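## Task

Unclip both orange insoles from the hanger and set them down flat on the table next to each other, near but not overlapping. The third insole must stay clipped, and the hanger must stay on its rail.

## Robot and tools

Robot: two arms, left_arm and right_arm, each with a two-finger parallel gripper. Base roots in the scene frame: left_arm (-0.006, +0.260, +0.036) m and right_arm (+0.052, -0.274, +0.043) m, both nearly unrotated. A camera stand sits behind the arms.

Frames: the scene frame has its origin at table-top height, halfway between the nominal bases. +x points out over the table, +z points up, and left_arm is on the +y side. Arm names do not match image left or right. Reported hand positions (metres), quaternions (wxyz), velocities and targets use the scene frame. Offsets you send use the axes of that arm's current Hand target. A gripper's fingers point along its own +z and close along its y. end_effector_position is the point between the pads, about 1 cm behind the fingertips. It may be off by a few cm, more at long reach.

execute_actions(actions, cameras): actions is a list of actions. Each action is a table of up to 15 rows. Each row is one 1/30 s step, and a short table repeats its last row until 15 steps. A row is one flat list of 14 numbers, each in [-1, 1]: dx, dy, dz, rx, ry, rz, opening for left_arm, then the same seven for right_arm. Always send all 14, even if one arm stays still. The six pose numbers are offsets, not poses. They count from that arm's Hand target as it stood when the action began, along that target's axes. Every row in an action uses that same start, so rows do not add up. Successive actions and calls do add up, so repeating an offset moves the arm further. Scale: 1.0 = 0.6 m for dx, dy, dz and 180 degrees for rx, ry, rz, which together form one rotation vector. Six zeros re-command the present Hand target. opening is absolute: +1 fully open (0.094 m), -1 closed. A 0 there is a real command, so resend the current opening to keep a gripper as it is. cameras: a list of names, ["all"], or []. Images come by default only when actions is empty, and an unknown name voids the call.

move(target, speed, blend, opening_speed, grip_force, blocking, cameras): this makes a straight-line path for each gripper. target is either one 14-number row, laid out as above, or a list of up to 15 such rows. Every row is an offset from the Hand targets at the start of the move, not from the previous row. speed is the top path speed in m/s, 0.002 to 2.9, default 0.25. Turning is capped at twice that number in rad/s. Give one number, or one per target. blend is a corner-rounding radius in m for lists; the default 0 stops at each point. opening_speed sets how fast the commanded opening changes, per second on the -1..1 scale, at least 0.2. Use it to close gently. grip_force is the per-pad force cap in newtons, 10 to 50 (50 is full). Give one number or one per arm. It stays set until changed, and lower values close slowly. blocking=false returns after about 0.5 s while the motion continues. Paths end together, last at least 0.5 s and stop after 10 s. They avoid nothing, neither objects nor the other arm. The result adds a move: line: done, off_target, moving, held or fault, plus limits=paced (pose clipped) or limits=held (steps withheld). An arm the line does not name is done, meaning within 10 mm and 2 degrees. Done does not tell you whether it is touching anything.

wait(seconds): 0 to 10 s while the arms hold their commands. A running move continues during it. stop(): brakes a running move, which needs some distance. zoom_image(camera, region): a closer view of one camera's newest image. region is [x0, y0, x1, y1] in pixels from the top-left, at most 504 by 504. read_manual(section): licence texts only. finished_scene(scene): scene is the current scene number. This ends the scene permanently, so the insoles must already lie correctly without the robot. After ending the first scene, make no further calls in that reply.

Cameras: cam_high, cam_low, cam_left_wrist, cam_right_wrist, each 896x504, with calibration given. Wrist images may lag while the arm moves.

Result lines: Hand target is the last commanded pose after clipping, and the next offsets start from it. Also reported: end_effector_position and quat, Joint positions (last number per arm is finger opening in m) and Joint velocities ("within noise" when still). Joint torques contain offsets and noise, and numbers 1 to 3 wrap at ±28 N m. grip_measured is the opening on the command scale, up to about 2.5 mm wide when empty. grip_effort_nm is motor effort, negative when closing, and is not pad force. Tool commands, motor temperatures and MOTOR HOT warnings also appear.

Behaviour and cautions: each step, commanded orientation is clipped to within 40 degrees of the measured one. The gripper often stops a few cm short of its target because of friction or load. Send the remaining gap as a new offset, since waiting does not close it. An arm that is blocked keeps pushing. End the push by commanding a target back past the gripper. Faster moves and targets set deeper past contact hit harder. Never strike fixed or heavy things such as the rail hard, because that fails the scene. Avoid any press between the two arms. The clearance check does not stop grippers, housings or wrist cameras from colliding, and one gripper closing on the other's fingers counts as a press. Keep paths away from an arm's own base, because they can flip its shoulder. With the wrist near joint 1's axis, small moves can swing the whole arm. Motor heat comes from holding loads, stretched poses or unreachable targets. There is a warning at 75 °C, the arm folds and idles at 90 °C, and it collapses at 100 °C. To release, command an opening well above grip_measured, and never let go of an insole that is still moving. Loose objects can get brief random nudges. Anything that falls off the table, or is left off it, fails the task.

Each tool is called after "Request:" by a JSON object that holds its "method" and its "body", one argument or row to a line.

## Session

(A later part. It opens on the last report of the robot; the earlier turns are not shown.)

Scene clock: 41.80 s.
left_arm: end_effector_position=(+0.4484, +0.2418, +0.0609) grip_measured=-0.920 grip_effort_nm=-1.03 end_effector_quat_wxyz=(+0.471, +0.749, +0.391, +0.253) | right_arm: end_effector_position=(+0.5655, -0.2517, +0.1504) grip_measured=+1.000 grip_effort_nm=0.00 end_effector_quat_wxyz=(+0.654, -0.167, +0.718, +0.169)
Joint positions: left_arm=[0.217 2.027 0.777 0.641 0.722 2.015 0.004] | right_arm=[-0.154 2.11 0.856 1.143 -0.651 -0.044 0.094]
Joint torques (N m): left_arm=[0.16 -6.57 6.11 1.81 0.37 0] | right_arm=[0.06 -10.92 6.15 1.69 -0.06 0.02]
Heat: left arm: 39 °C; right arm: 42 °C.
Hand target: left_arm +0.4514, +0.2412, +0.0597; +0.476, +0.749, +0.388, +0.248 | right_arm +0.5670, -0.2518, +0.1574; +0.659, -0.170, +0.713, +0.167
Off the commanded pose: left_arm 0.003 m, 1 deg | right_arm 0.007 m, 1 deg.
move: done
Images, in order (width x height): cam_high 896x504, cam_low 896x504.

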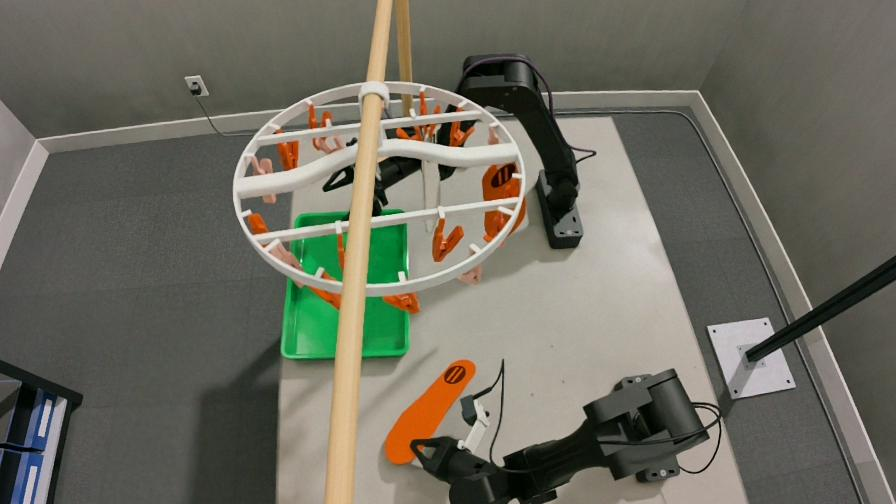

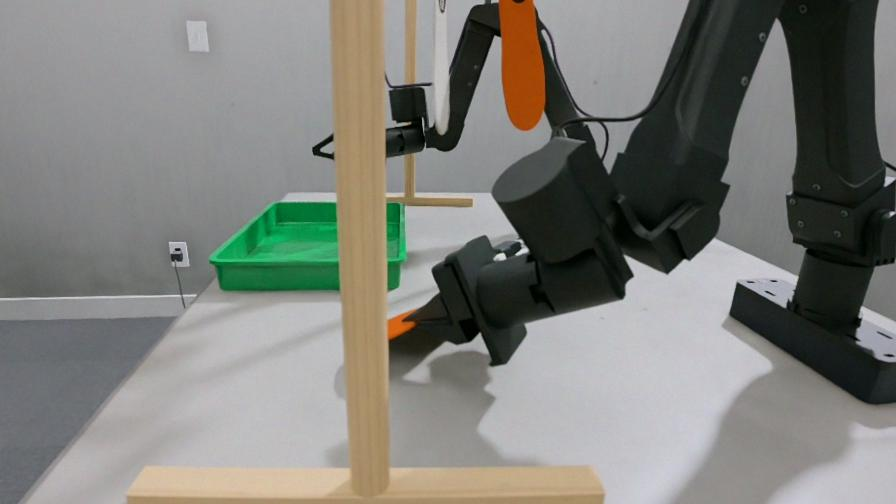

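Request:
{"method": "move", "body": {
  "target": [0,-0.0423,0.0197,0,0,0,-1,0,0,0,0,0,0,1],
  "speed": 0.06,
  "cameras": ["cam_high","cam_low","cam_left_wrist"]
}}

Scene clock: 43.23 s.
left_arm: end_effector_position=(+0.4501, +0.2416, +0.0355) grip_measured=-0.920 grip_effort_nm=-1.03 end_effector_quat_wxyz=(+0.473, +0.749, +0.387, +0.255) | right_arm: end_effector_position=(+0.5655, -0.2517, +0.1504) grip_measured=+1.000 grip_effort_nm=0.00 end_effector_quat_wxyz=(+0.654, -0.167, +0.718, +0.169)
Joint positions: left_arm=[0.217 2.134 0.777 0.756 0.726 2.015 0.004] | right_arm=[-0.154 2.11 0.856 1.143 -0.651 -0.044 0.094]
Joint torques (N m): left_arm=[0.05 -6.89 5.15 1.81 0.33 0] | right_arm=[0.06 -10.92 6.15 1.69 -0.06 0.01]
Heat: left arm: 38 °C; right arm: 42 °C.
Hand target: left_arm +0.4514, +0.2412, +0.0317; +0.476, +0.749, +0.388, +0.248 | right_arm +0.5670, -0.2518, +0.1574; +0.659, -0.170, +0.713, +0.167
Off the commanded pose: left_arm 0.004 m, 1 deg | right_arm 0.007 m, 1 deg.
move: done
camera_calibration:
cam_left_wrist: T_world_to_cam=[[-0.302845, 0.239468, -0.922464, 0.119997], [-0.104325, 0.953771, 0.281845, -0.166829], [0.947313, 0.181592, -0.263862, -0.349259], [0, 0, 0, 1]] pos_world=[0.349793, 0.193804, 0.0655572]
Images, in order (width x height): cam_high 896x504, cam_low 896x504, cam_left_wrist 896x504.

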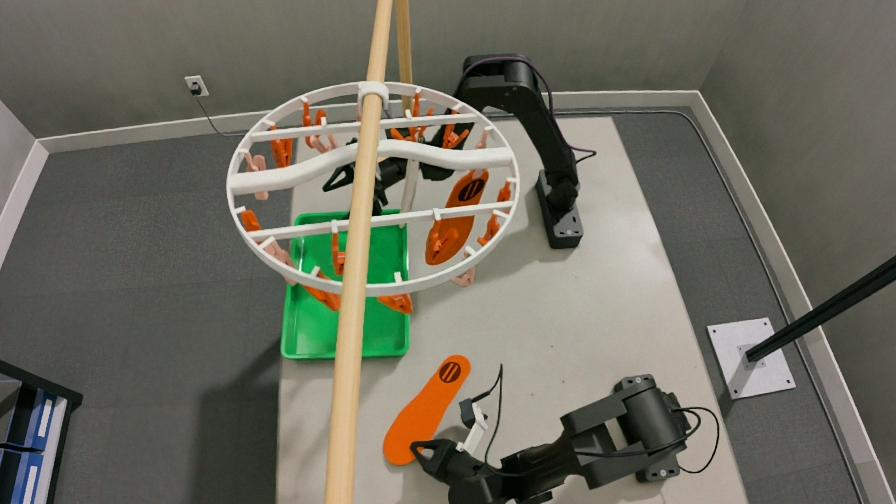

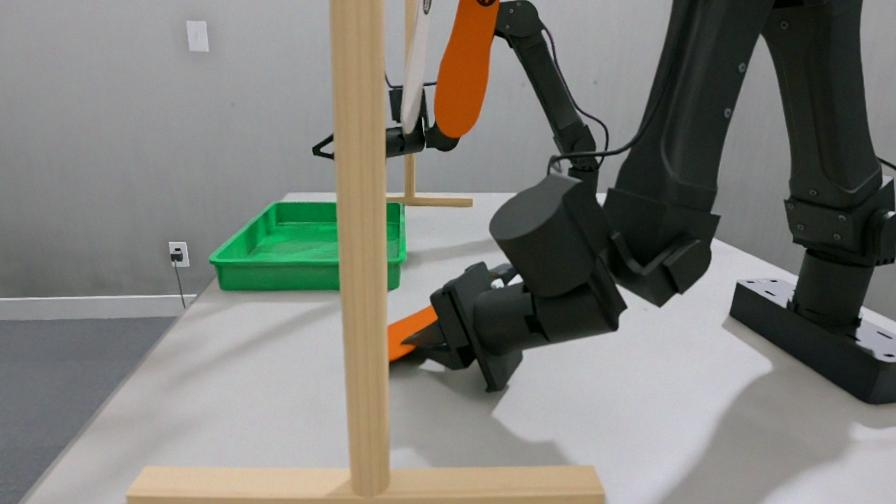

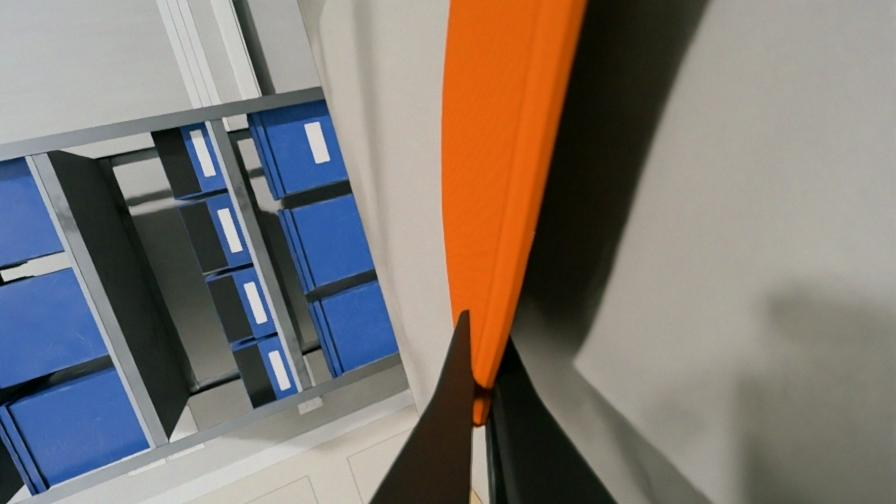

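Request:
{"method": "move", "body": {
  "target": [0,-0.0227,0.0106,0,0,0,-1,0,0,0,0,0,0,1],
  "speed": 0.04,
  "cameras": ["cam_left_wrist"]
}}

Scene clock: 44.43 s.
left_arm: end_effector_position=(+0.4515, +0.2408, +0.0256) grip_measured=-0.920 grip_effort_nm=-1.03 end_effector_quat_wxyz=(+0.477, +0.748, +0.381, +0.260) | right_arm: end_effector_position=(+0.5655, -0.2517, +0.1504) grip_measured=+1.000 grip_effort_nm=0.00 end_effector_quat_wxyz=(+0.654, -0.167, +0.718, +0.169)
Joint positions: left_arm=[0.217 2.187 0.781 0.822 0.734 2.015 0.004] | right_arm=[-0.154 2.11 0.856 1.143 -0.651 -0.044 0.094]
Joint torques (N m): left_arm=[0.17 -6.67 4.89 1.68 0.25 -0.04] | right_arm=[0.08 -10.92 6.13 1.69 -0.06 0.01]
Heat: left arm: 38 °C; right arm: 42 °C.
Hand target: left_arm +0.4514, +0.2412, +0.0166; +0.476, +0.749, +0.388, +0.248 | right_arm +0.5670, -0.2518, +0.1574; +0.659, -0.170, +0.713, +0.167
Off the commanded pose: left_arm 0.009 m, 2 deg | right_arm 0.007 m, 1 deg.
move: done
camera_calibration:
cam_left_wrist: T_world_to_cam=[[-0.286349, 0.240699, -0.927399, 0.103833], [-0.10281, 0.954623, 0.279509, -0.164001], [0.952593, 0.175383, -0.248609, -0.354317], [0, 0, 0, 1]] pos_world=[0.350391, 0.193708, 0.0540478]
Images, in order (width x height): cam_left_wrist 896x504.

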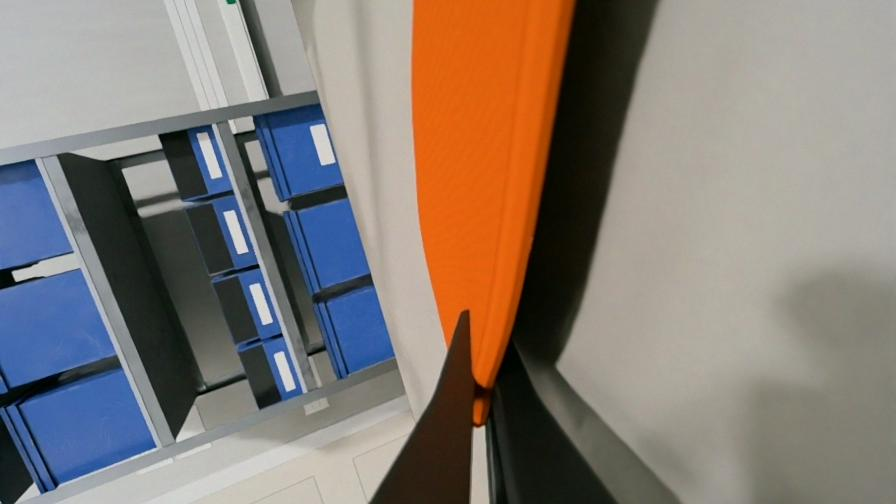

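Request:
{"method": "move", "body": {
  "target": [
    [0,0.01,-0.004,0,0,0,-0.6,0,0,0,0,0,0,1],
    [0,0.01,-0.16,0,0,0,-0.6,0,0,0,0,0,0,1]
  ],
  "speed": 0.1,
  "opening_speed": 0.5,
  "cameras": ["cam_high","cam_low"]
}}

Scene clock: 47.40 s.
left_arm: end_effector_position=(+0.3879, +0.2923, +0.0600) grip_measured=-0.603 grip_effort_nm=0.16 end_effector_quat_wxyz=(+0.484, +0.724, +0.411, +0.269) | right_arm: end_effector_position=(+0.5655, -0.2517, +0.1504) grip_measured=+1.000 grip_effort_nm=0.00 end_effector_quat_wxyz=(+0.654, -0.167, +0.718, +0.169)
Joint positions: left_arm=[0.431 1.942 0.57 0.723 0.876 2.091 0.019] | right_arm=[-0.154 2.11 0.856 1.143 -0.651 -0.044 0.094]
Joint torques (N m): left_arm=[0.23 -8.68 3 1.51 0.42 -0.01] | right_arm=[0.06 -10.92 6.13 1.68 -0.06 0.01]
Heat: left arm: 38 °C; right arm: 42 °C.
Hand target: left_arm +0.3823, +0.2898, +0.0627; +0.476, +0.749, +0.388, +0.248 | right_arm +0.5670, -0.2518, +0.1574; +0.659, -0.170, +0.713, +0.167
Off the commanded pose: left_arm 0.007 m, 5 deg | right_arm 0.007 m, 1 deg.
joint sent to its limit (left arm) — joint 6 (wrist roll), upper limit. The joint targets are off in orientation, not in position.
move: off_target (left_arm)
Images, in order (width x height): cam_high 896x504, cam_low 896x504.

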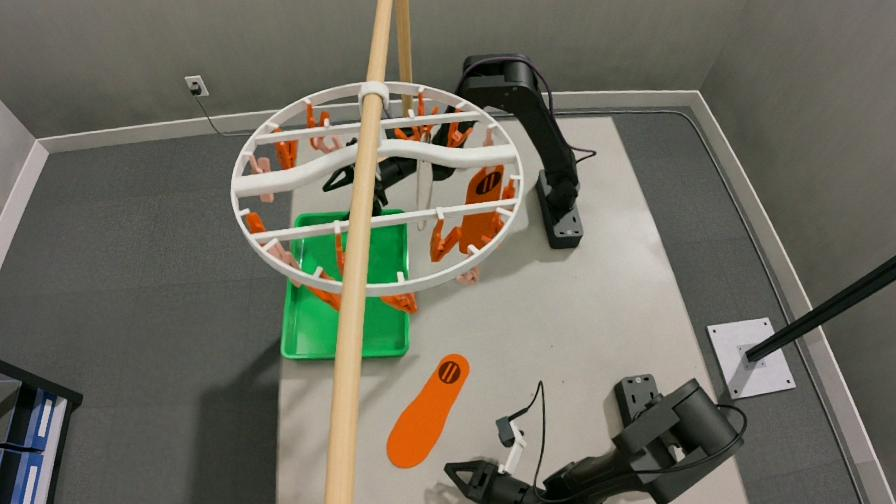

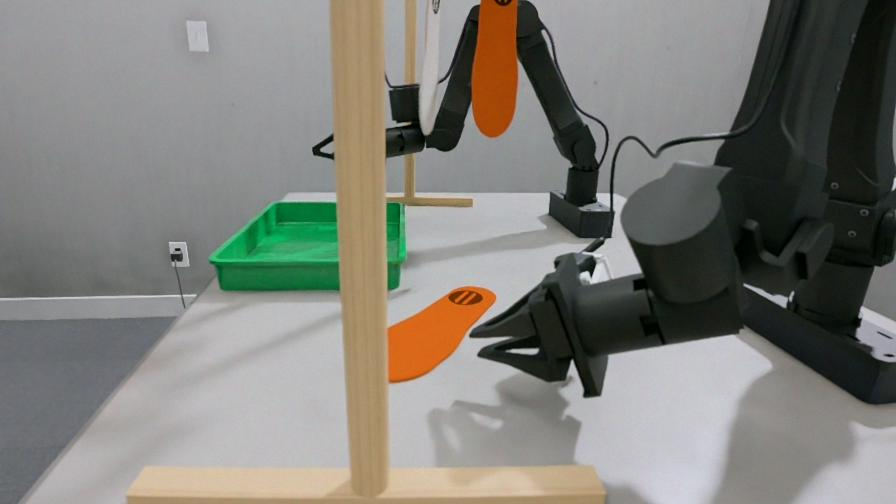

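Request:
{"method": "move", "body": {
  "target": [
    [-0.145,0.186,-0.154,-0.065,-0.044,-0.25,-0.6,0,0,0,0,0,0,1],
    [-0.56,0.343,-0.08,-0.131,-0.087,-0.498,0.6,0,0,0,0,0,0,1]
  ],
  "blend": [0.04,0],
  "speed": 0.35,
  "cameras": ["cam_high","cam_low","cam_left_wrist"]
}}

Scene clock: 52.60 s.
left_arm: end_effector_position=(+0.2233, -0.0056, +0.2567) grip_measured=+0.597 grip_effort_nm=0.17 end_effector_quat_wxyz=(+0.676, +0.193, +0.689, -0.174) | right_arm: end_effector_position=(+0.5655, -0.2517, +0.1504) grip_measured=+1.000 grip_effort_nm=0.00 end_effector_quat_wxyz=(+0.654, -0.167, +0.718, +0.169)
Joint positions: left_arm=[-1.186 1.106 0.336 0.738 -0.654 0.003 0.075] | right_arm=[-0.154 2.11 0.856 1.143 -0.651 -0.044 0.094]
Joint torques (N m): left_arm=[-0.57 -1.74 9.18 2.16 -0.05 -0.06] | right_arm=[0.05 -10.92 6.13 1.69 -0.06 0.01]
Heat: left arm: 38 °C; right arm: 42 °C.
Hand target: left_arm +0.2244, -0.0103, +0.2691; +0.683, +0.183, +0.683, -0.183 | right_arm +0.5670, -0.2518, +0.1574; +0.659, -0.170, +0.713, +0.167
Off the commanded pose: left_arm 0.013 m, 2 deg | right_arm 0.007 m, 1 deg.
move: off_target (left_arm); target 2's new opening was sent with left_arm's hand 0.013 m and 2 deg from that target
camera_calibration:
cam_left_wrist: T_world_to_cam=[[-0.466132, -0.884106, -0.0328193, 0.116296], [-0.610047, 0.348063, -0.711825, 0.347574], [0.640752, -0.311783, -0.70159, 0.146936], [0, 0, 0, 1]] pos_world=[0.172096, 0.0276523, 0.354317]
Images, in order (width x height): cam_high 896x504, cam_low 896x504, cam_left_wrist 896x504.

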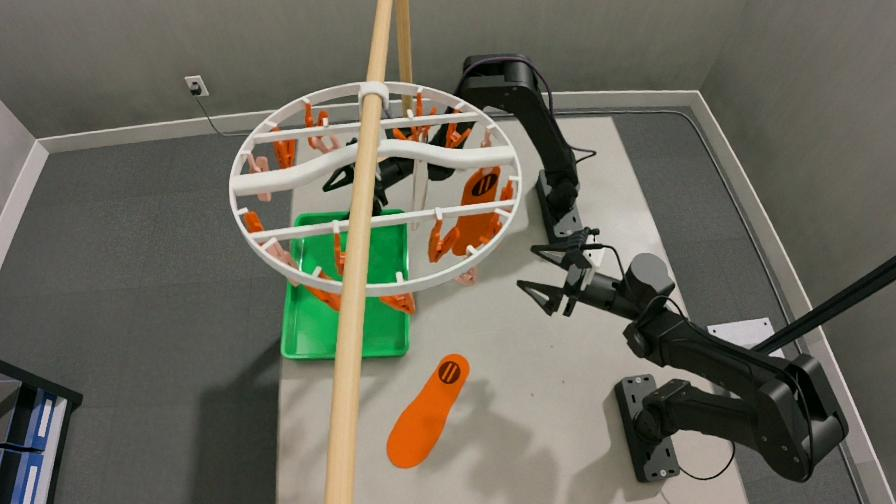

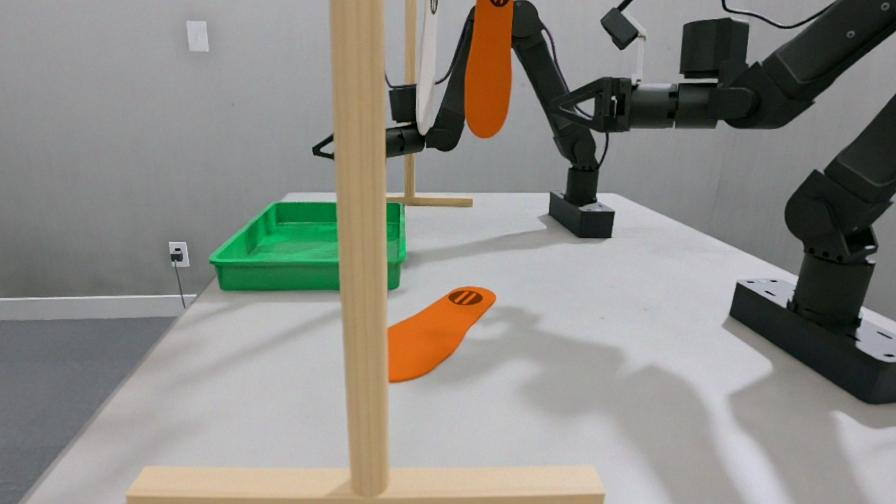

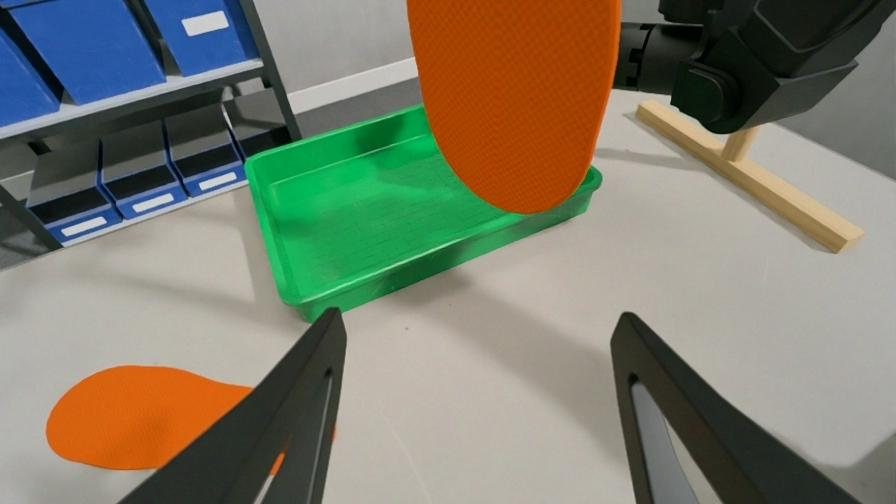

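Request:
{"method": "move", "body": {
  "target": [-0.015,-0.135,0.093,-0.194,0,0,1,0,0,0,0,0,0,1],
  "cameras": ["cam_high","cam_left_wrist","cam_low"]
}}

Scene clock: 56.00 s.
left_arm: end_effector_position=(+0.2332, -0.1028, +0.2775) grip_measured=+0.997 grip_effort_nm=0.16 end_effector_quat_wxyz=(+0.707, -0.034, +0.706, +0.025) | right_arm: end_effector_position=(+0.5655, -0.2517, +0.1504) grip_measured=+1.000 grip_effort_nm=0.00 end_effector_quat_wxyz=(+0.654, -0.167, +0.718, +0.169)
Joint positions: left_arm=[-1.424 1.865 1.076 0.811 -1.5 0.01 0.094] | right_arm=[-0.154 2.11 0.856 1.143 -0.651 -0.044 0.094]
Joint torques (N m): left_arm=[-0.55 -6.78 8.25 1.35 -0.03 0.04] | right_arm=[0.06 -10.92 6.13 1.69 -0.06 0.01]
Heat: left arm: 39 °C; right arm: 42 °C.
Hand target: left_arm +0.2322, -0.1083, +0.2781; +0.706, -0.031, +0.707, +0.030 | right_arm +0.5670, -0.2518, +0.1574; +0.659, -0.170, +0.713, +0.167
Off the commanded pose: left_arm 0.006 m, 1 deg | right_arm 0.007 m, 1 deg.
move: done
camera_calibration:
cam_left_wrist: T_world_to_cam=[[0.123565, -0.992334, 0.00233674, -0.122673], [-0.678456, -0.0861987, -0.729567, 0.378513], [0.724175, 0.0885633, -0.683906, 0.141664], [0, 0, 0, 1]] pos_world=[0.169373, -0.101651, 0.373322]
Images, in order (width x height): cam_high 896x504, cam_low 896x504, cam_left_wrist 896x504.

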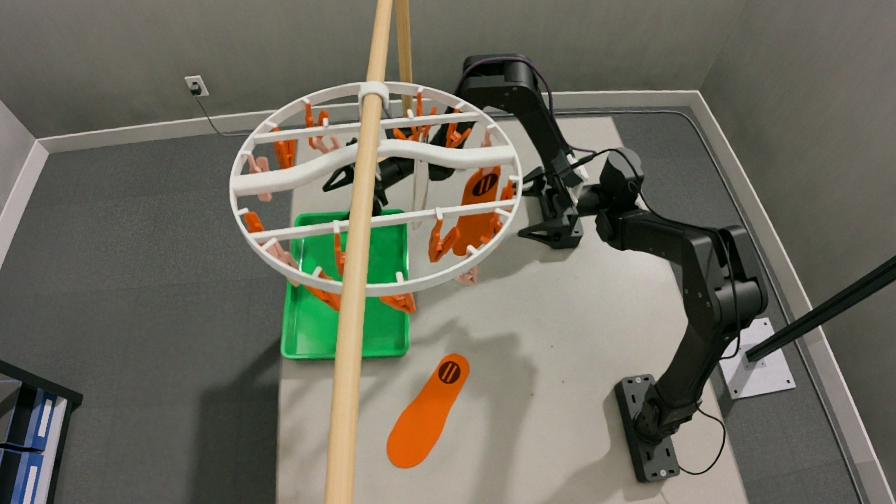

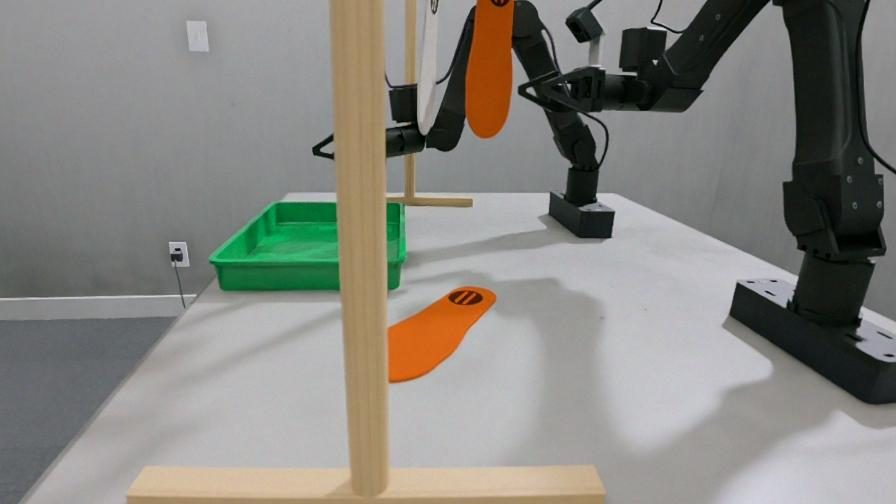

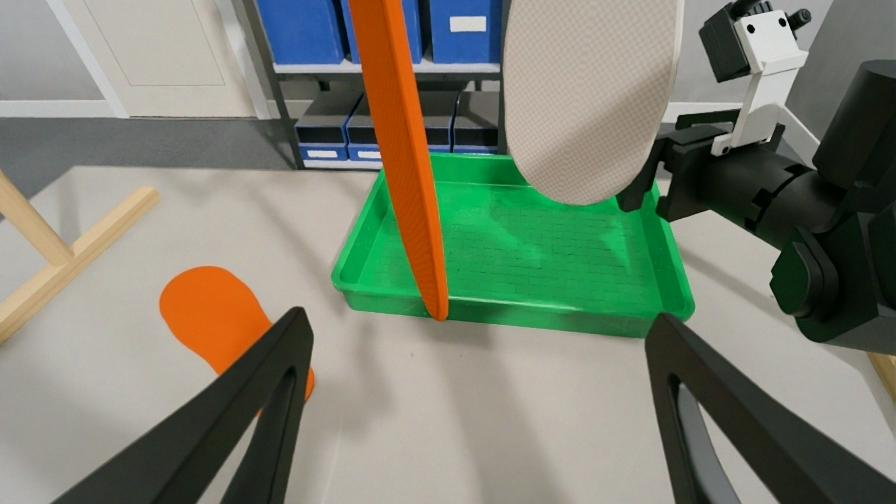

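Request:
{"method": "move", "body": {
  "target": [
    [0,0.048,0.01,0,0,0,1,0,0,0,0,0,0,1],
    [0,0.04,0.117,0,0,0,1,0,0,0,0,0,0,1]
  ],
  "blend": [0.01,0],
  "speed": 0.15,
  "cameras": ["cam_low","cam_left_wrist"]
}}

Scene clock: 58.03 s.
left_arm: end_effector_position=(+0.2982, -0.0724, +0.2759) grip_measured=+0.997 grip_effort_nm=0.16 end_effector_quat_wxyz=(+0.706, -0.030, +0.707, +0.035) | right_arm: end_effector_position=(+0.5655, -0.2517, +0.1504) grip_measured=+1.000 grip_effort_nm=0.00 end_effector_quat_wxyz=(+0.654, -0.167, +0.718, +0.169)
Joint positions: left_arm=[-1.237 1.824 1.024 0.798 -1.322 0.004 0.094] | right_arm=[-0.154 2.11 0.856 1.143 -0.651 -0.044 0.094]
Joint torques (N m): left_arm=[-0.05 -6.94 8.32 1.51 0 -0.03] | right_arm=[0.06 -10.92 6.13 1.68 -0.06 0.01]
Heat: left arm: 39 °C; right arm: 42 °C.
Hand target: left_arm +0.3002, -0.0783, +0.2780; +0.706, -0.031, +0.707, +0.030 | right_arm +0.5670, -0.2518, +0.1574; +0.659, -0.170, +0.713, +0.167
Off the commanded pose: left_arm 0.007 m, 1 deg | right_arm 0.007 m, 1 deg.
move: done
camera_calibration:
cam_left_wrist: T_world_to_cam=[[0.131804, -0.991142, -0.0162639, -0.0978982], [-0.680549, -0.0785468, -0.72848, 0.424859], [0.72075, 0.107085, -0.684874, 0.0934626], [0, 0, 0, 1]] pos_world=[0.234677, -0.0736682, 0.371919]
Images, in order (width x height): cam_low 896x504, cam_left_wrist 896x504.

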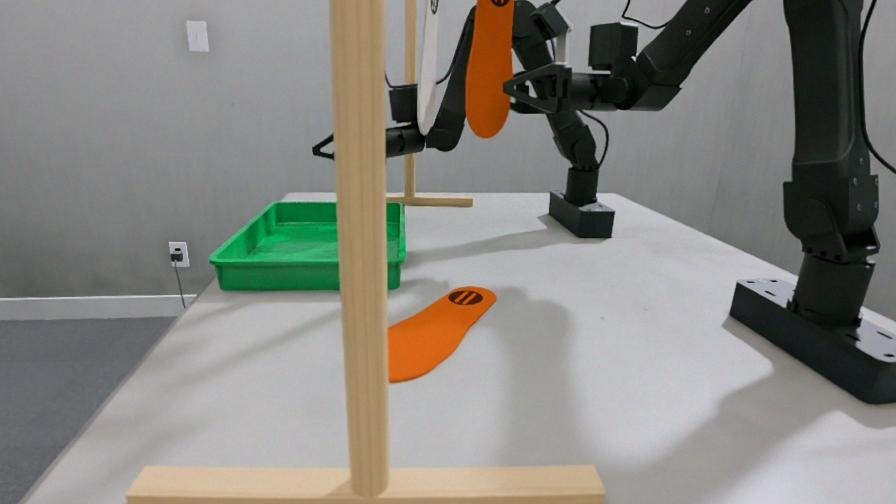

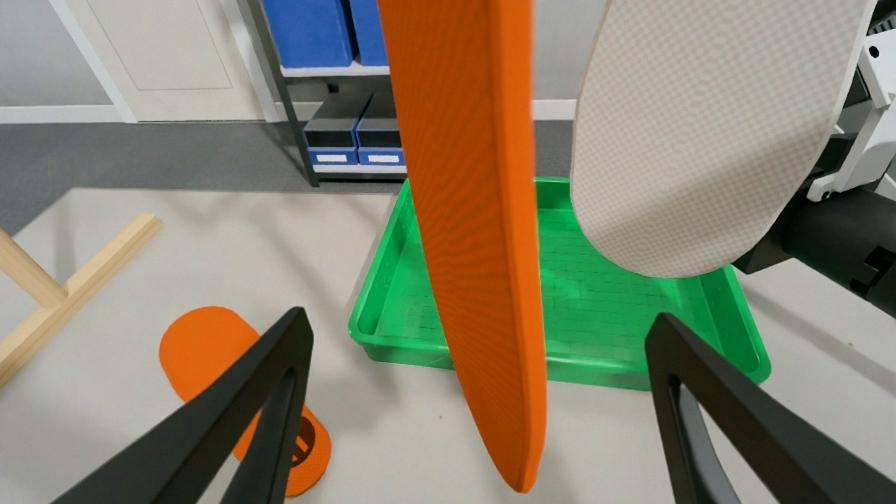

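Request:
{"method": "move", "body": {
  "target": [
    [0,0,0.025,0,0,0,1,0,0,0,0,0,0,1],
    [0,0,0.026,0,0,0,-1,0,0,0,0,0,0,1]
  ],
  "speed": 0.1,
  "opening_speed": 1,
  "cameras": ["cam_low","cam_left_wrist"]
}}

Scene clock: 61.67 s.
left_arm: end_effector_position=(+0.3112, -0.0725, +0.2772) grip_measured=-0.922 grip_effort_nm=-1.02 end_effector_quat_wxyz=(+0.706, -0.029, +0.707, +0.031) | right_arm: end_effector_position=(+0.5655, -0.2517, +0.1504) grip_measured=+1.000 grip_effort_nm=0.00 end_effector_quat_wxyz=(+0.654, -0.167, +0.718, +0.169)
Joint positions: left_arm=[-1.203 1.834 1.04 0.793 -1.281 0.002 0.004] | right_arm=[-0.154 2.11 0.856 1.143 -0.651 -0.044 0.094]
Joint torques (N m): left_arm=[0.47 -6.52 8.7 1.52 0.05 -0.06] | right_arm=[0.06 -10.92 6.15 1.69 -0.06 0.01]
Heat: left arm: 39 °C; right arm: 42 °C.
Hand target: left_arm +0.3157, -0.0771, +0.2779; +0.706, -0.030, +0.707, +0.030 | right_arm +0.5670, -0.2518, +0.1574; +0.659, -0.170, +0.713, +0.167
Off the commanded pose: left_arm 0.006 m, 0 deg | right_arm 0.007 m, 1 deg.
move: done
camera_calibration:
cam_left_wrist: T_world_to_cam=[[0.124667, -0.992125, -0.0120861, -0.0986455], [-0.680378, -0.0766153, -0.728846, 0.434809], [0.72218, 0.0990864, -0.684571, 0.0838528], [0, 0, 0, 1]] pos_world=[0.247575, -0.0728643, 0.37312]
Images, in order (width x height): cam_low 896x504, cam_left_wrist 896x504.

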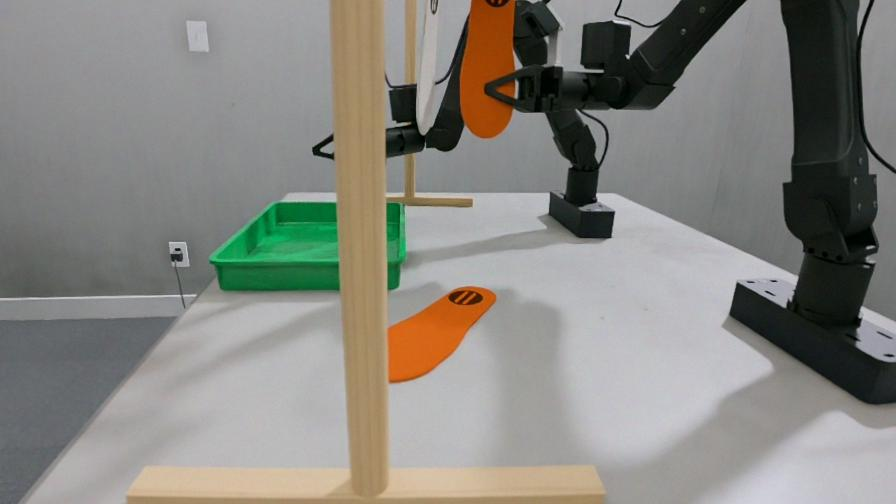

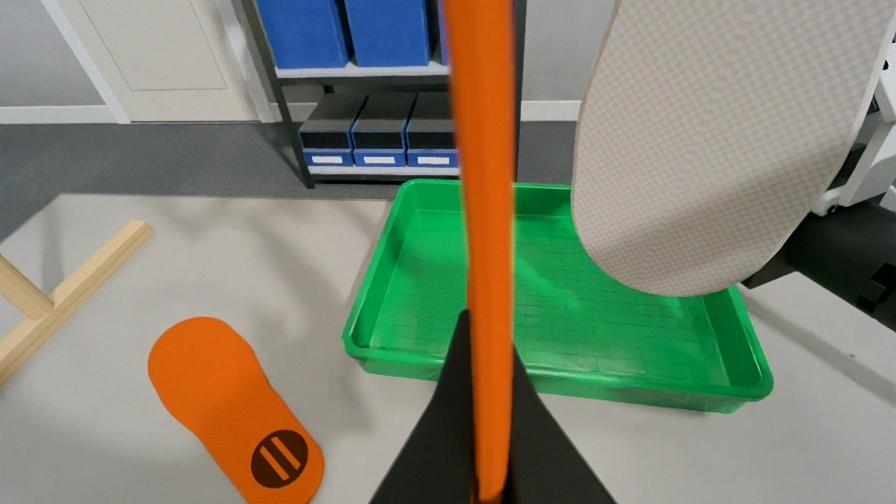

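Request:
{"method": "move", "body": {
  "target": [0.22,0.03,-0.04,0,0,0,-1,0,0,0,0,0,0,1],
  "speed": 0.13,
  "cameras": ["cam_high","cam_low"]
}}

Scene clock: 64.03 s.
left_arm: end_effector_position=(+0.2926, -0.0627, +0.1552) grip_measured=-0.922 grip_effort_nm=-1.03 end_effector_quat_wxyz=(+0.708, -0.041, +0.705, +0.019) | right_arm: end_effector_position=(+0.5655, -0.2517, +0.1504) grip_measured=+1.000 grip_effort_nm=0.00 end_effector_quat_wxyz=(+0.654, -0.167, +0.718, +0.169)
Joint positions: left_arm=[-1.242 2.158 0.849 1.323 -1.319 -0.017 0.004] | right_arm=[-0.154 2.11 0.856 1.143 -0.651 -0.044 0.094]
Joint torques (N m): left_arm=[-0.73 -7.1 3.58 1.67 -0.04 0.1] | right_arm=[0.08 -10.93 6.15 1.69 -0.06 0.01]
Heat: left arm: 39 °C; right arm: 42 °C.
Hand target: left_arm +0.2900, -0.0613, +0.1460; +0.706, -0.031, +0.707, +0.030 | right_arm +0.5670, -0.2518, +0.1574; +0.659, -0.170, +0.713, +0.167
Off the commanded pose: left_arm 0.010 m, 2 deg | right_arm 0.007 m, 1 deg.
move: done
Images, in order (width x height): cam_high 896x504, cam_low 896x504.

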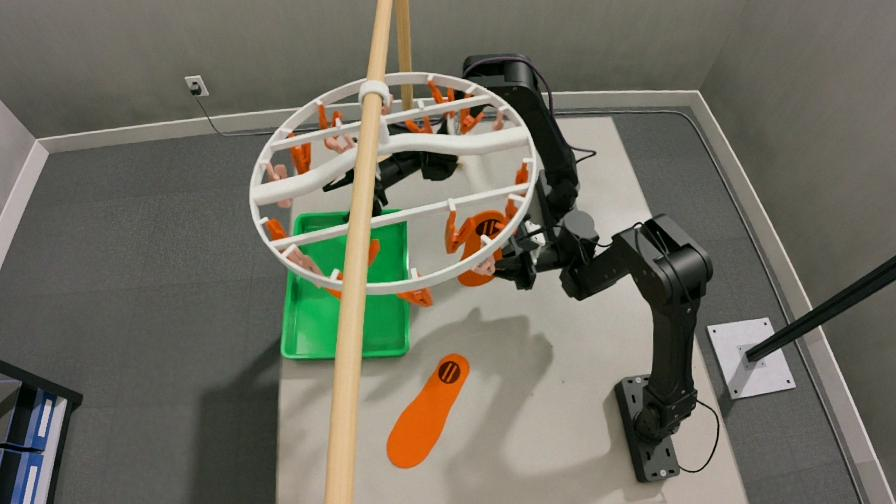

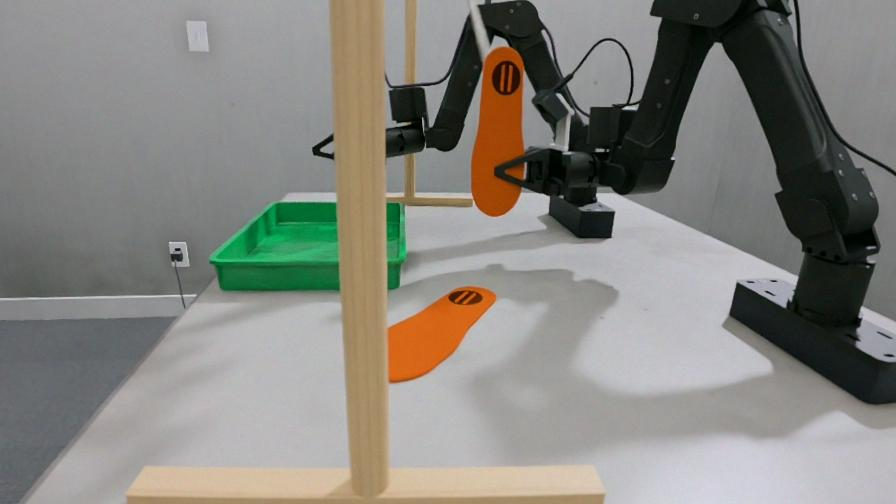

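Request:
{"method": "move", "body": {
  "target": [
    [-0.007,0.295,0.093,0.1,-0.024,0.18,-1,0,0,0,0,0,0,1],
    [0.043,0.508,0.128,0.281,-0.0686,0.519,-1,0,0,0,0,0,0,1]
  ],
  "blend": [0.05,0],
  "speed": 0.35,
  "cameras": ["cam_high","cam_low"]
}}

Scene clock: 70.30 s.
left_arm: end_effector_position=(+0.3352, +0.2492, +0.1087) grip_measured=-0.922 grip_effort_nm=-1.03 end_effector_quat_wxyz=(+0.476, +0.740, +0.408, +0.245) | right_arm: end_effector_position=(+0.5655, -0.2517, +0.1504) grip_measured=+1.000 grip_effort_nm=0.00 end_effector_quat_wxyz=(+0.654, -0.167, +0.718, +0.169)
Joint positions: left_arm=[0.361 1.488 0.41 0.389 0.834 2.091 0.004] | right_arm=[-0.154 2.11 0.856 1.143 -0.651 -0.044 0.094]
Joint torques (N m): left_arm=[-0.54 -5.83 7.32 1.49 0.32 0.04] | right_arm=[0.06 -10.92 6.13 1.69 -0.06 0.01]
Heat: left arm: 38 °C; right arm: 42 °C.
Hand target: left_arm +0.3403, +0.2490, +0.1200; +0.476, +0.749, +0.388, +0.248 | right_arm +0.5670, -0.2518, +0.1574; +0.659, -0.170, +0.713, +0.167
Off the commanded pose: left_arm 0.012 m, 2 deg | right_arm 0.007 m, 1 deg.
joint sent to its limit (left arm) — joint 6 (wrist roll), upper limit. The joint targets still meet the commanded pose.
move: off_target (left_arm)
Images, in order (width x height): cam_high 896x504, cam_low 896x504.

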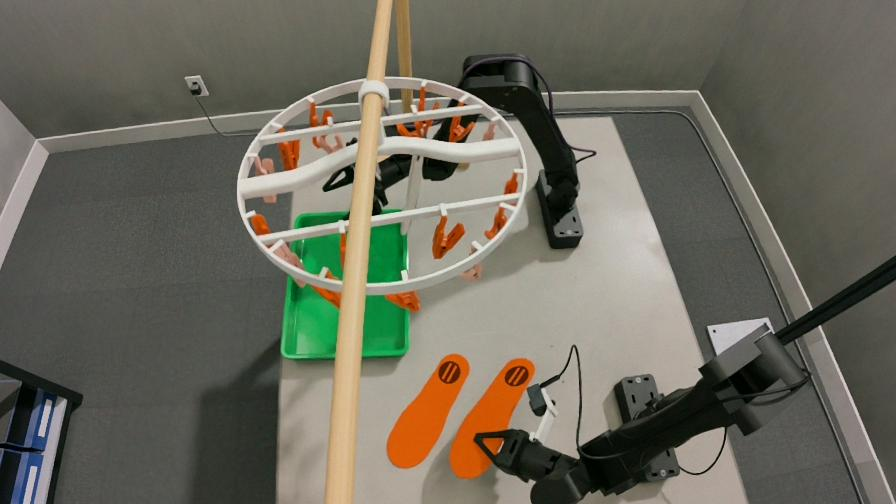

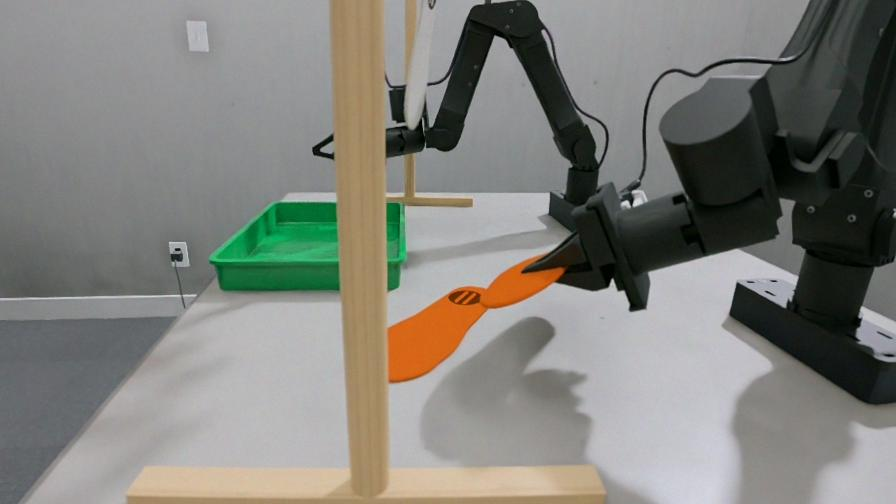

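Request:
{"method": "move", "body": {
  "target": [0,-0.111,0.07,0,0,0,-1,0,0,0,0,0,0,1],
  "speed": 0.1,
  "cameras": ["cam_high","cam_low","cam_left_wrist"]
}}

Scene clock: 72.60 s.
left_arm: end_effector_position=(+0.3543, +0.2488, +0.0488) grip_measured=-0.922 grip_effort_nm=-1.03 end_effector_quat_wxyz=(+0.475, +0.744, +0.389, +0.264) | right_arm: end_effector_position=(+0.5655, -0.2517, +0.1504) grip_measured=+1.000 grip_effort_nm=0.00 end_effector_quat_wxyz=(+0.654, -0.167, +0.718, +0.169)
Joint positions: left_arm=[0.332 1.896 0.392 0.865 0.814 2.091 0.004] | right_arm=[-0.154 2.11 0.856 1.143 -0.651 -0.044 0.094]
Joint torques (N m): left_arm=[-0.5 -4.7 2.48 1.69 0.33 0.03] | right_arm=[0.06 -10.92 6.13 1.68 -0.06 0.01]
Heat: left arm: 38 °C; right arm: 42 °C.
Hand target: left_arm +0.3484, +0.2435, +0.0419; +0.476, +0.749, +0.388, +0.248 | right_arm +0.5670, -0.2518, +0.1574; +0.659, -0.170, +0.713, +0.167
Off the commanded pose: left_arm 0.011 m, 2 deg | right_arm 0.007 m, 1 deg.
joint sent to its limit (left arm) — joint 6 (wrist roll), upper limit. The joint targets still meet the commanded pose.
move: off_target (left_arm)
camera_calibration:
cam_left_wrist: T_world_to_cam=[[-0.291675, 0.233483, -0.927584, 0.0991918], [-0.120979, 0.952958, 0.277911, -0.181247], [0.948836, 0.193278, -0.249707, -0.260424], [0, 0, 0, 1]] pos_world=[0.254104, 0.199896, 0.0773496]
Images, in order (width x height): cam_high 896x504, cam_low 896x504, cam_left_wrist 896x504.

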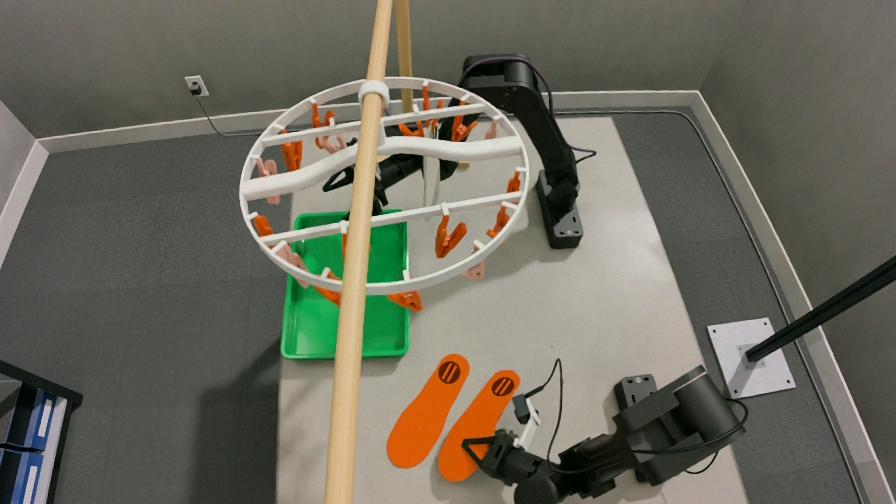

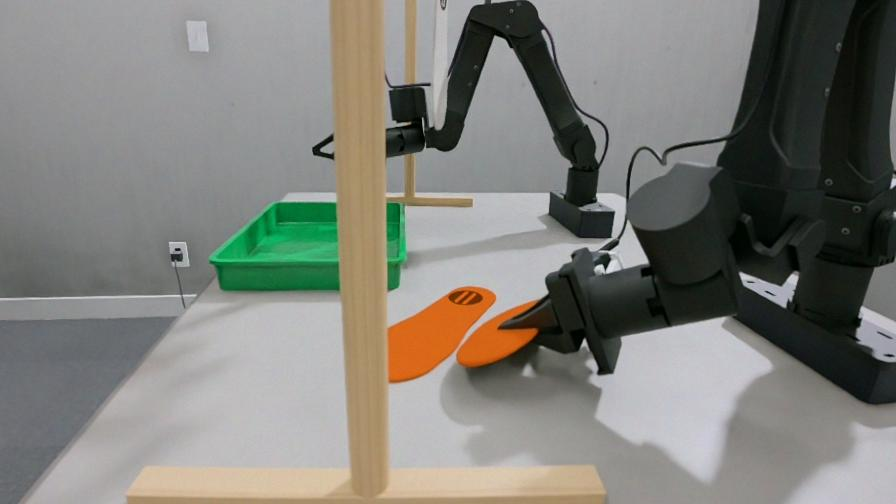

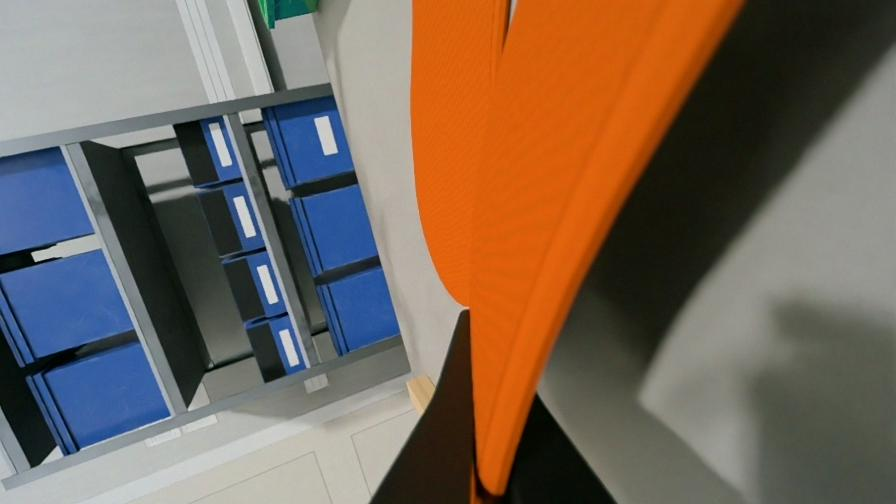

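Request:
{"method": "zoom_image", "body": {
  "camera": "cam_high",
  "region": [370, 340, 570, 500]
}}

Scaled by 2.520 from the camera's 896x504 image, which has a finer 1280x720 frame.

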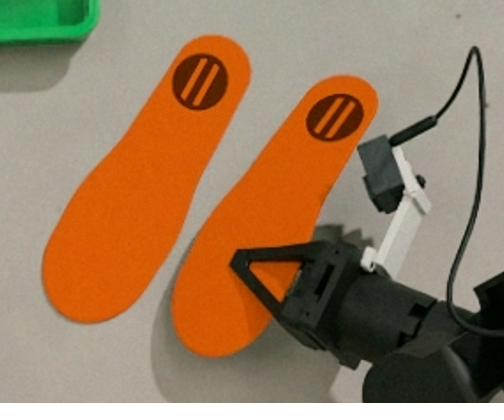

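Request:
{"method": "move", "body": {
  "target": [
    [0,-0.042,0.02,0,0,0,-1,0,0,0,0,0,0,1],
    [0,-0.033,0.015,0,0,0,-0.6,0,0,0,0,0,0,1],
    [0,-0.033,-0.14,0,0,0,-0.6,0,0,0,0,0,0,1]
  ],
  "speed": 0.07,
  "opening_speed": 0.5,
  "cameras": ["cam_high","cam_low"]
}}

Request:
{"method": "zoom_image", "body": {
  "camera": "cam_high",
  "region": [370, 340, 570, 500]
}}

Scene clock: 77.50 s.
left_arm: end_effector_position=(+0.2830, +0.2945, +0.0586) grip_measured=-0.603 grip_effort_nm=0.17 end_effector_quat_wxyz=(+0.496, +0.676, +0.452, +0.305) | right_arm: end_effector_position=(+0.5655, -0.2517, +0.1504) grip_measured=+1.000 grip_effort_nm=0.00 end_effector_quat_wxyz=(+0.654, -0.167, +0.718, +0.169)
Joint positions: left_arm=[0.657 1.834 0.126 1.069 0.999 2.091 0.019] | right_arm=[-0.154 2.11 0.856 1.143 -0.651 -0.044 0.094]
Joint torques (N m): left_arm=[0.44 -4.62 1.36 1.71 0.39 0] | right_arm=[0.06 -10.93 6.15 1.69 -0.06 0.01]
Heat: left arm: 37 °C; right arm: 42 °C.
Hand target: left_arm +0.2792, +0.2921, +0.0595; +0.476, +0.749, +0.388, +0.248 | right_arm +0.5670, -0.2518, +0.1574; +0.659, -0.170, +0.713, +0.167
Off the commanded pose: left_arm 0.004 m, 13 deg | right_arm 0.007 m, 1 deg.
joint sent to its limit (left arm) — joint 6 (wrist roll), upper limit. The joint targets are off in orientation, not in position.
move: off_target (left_arm)
Images, in order (width x height): cam_high 896x504, cam_low 896x504.

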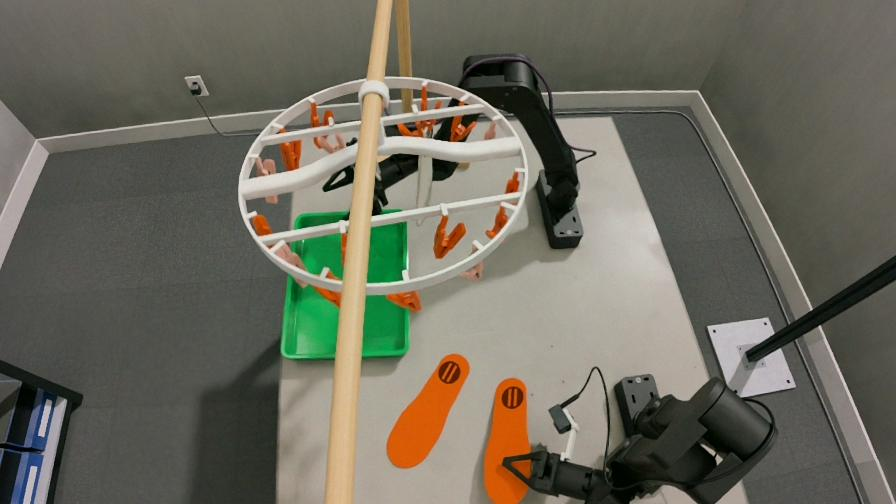

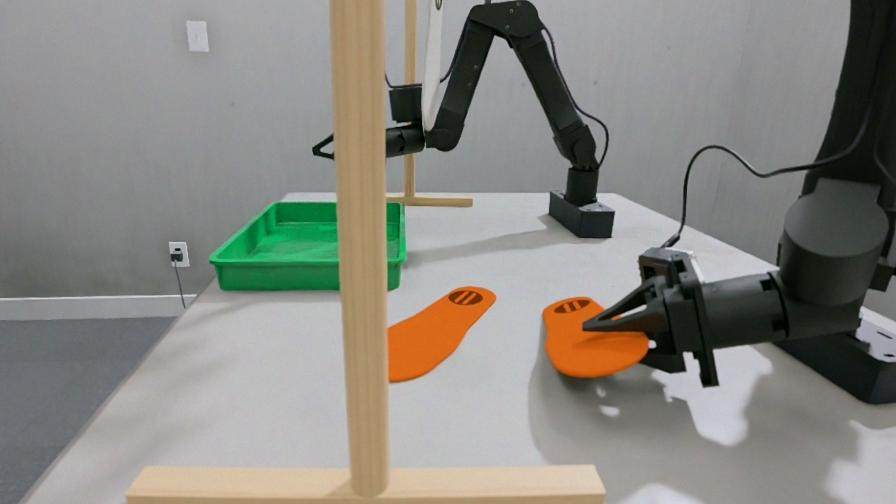

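Scaled by 2.520 from the camera's 896x504 image, which has a finer 1280x720 frame.

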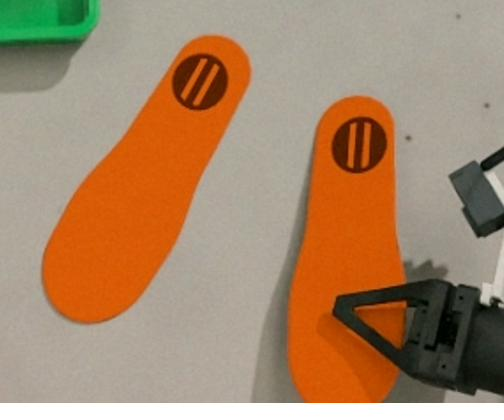

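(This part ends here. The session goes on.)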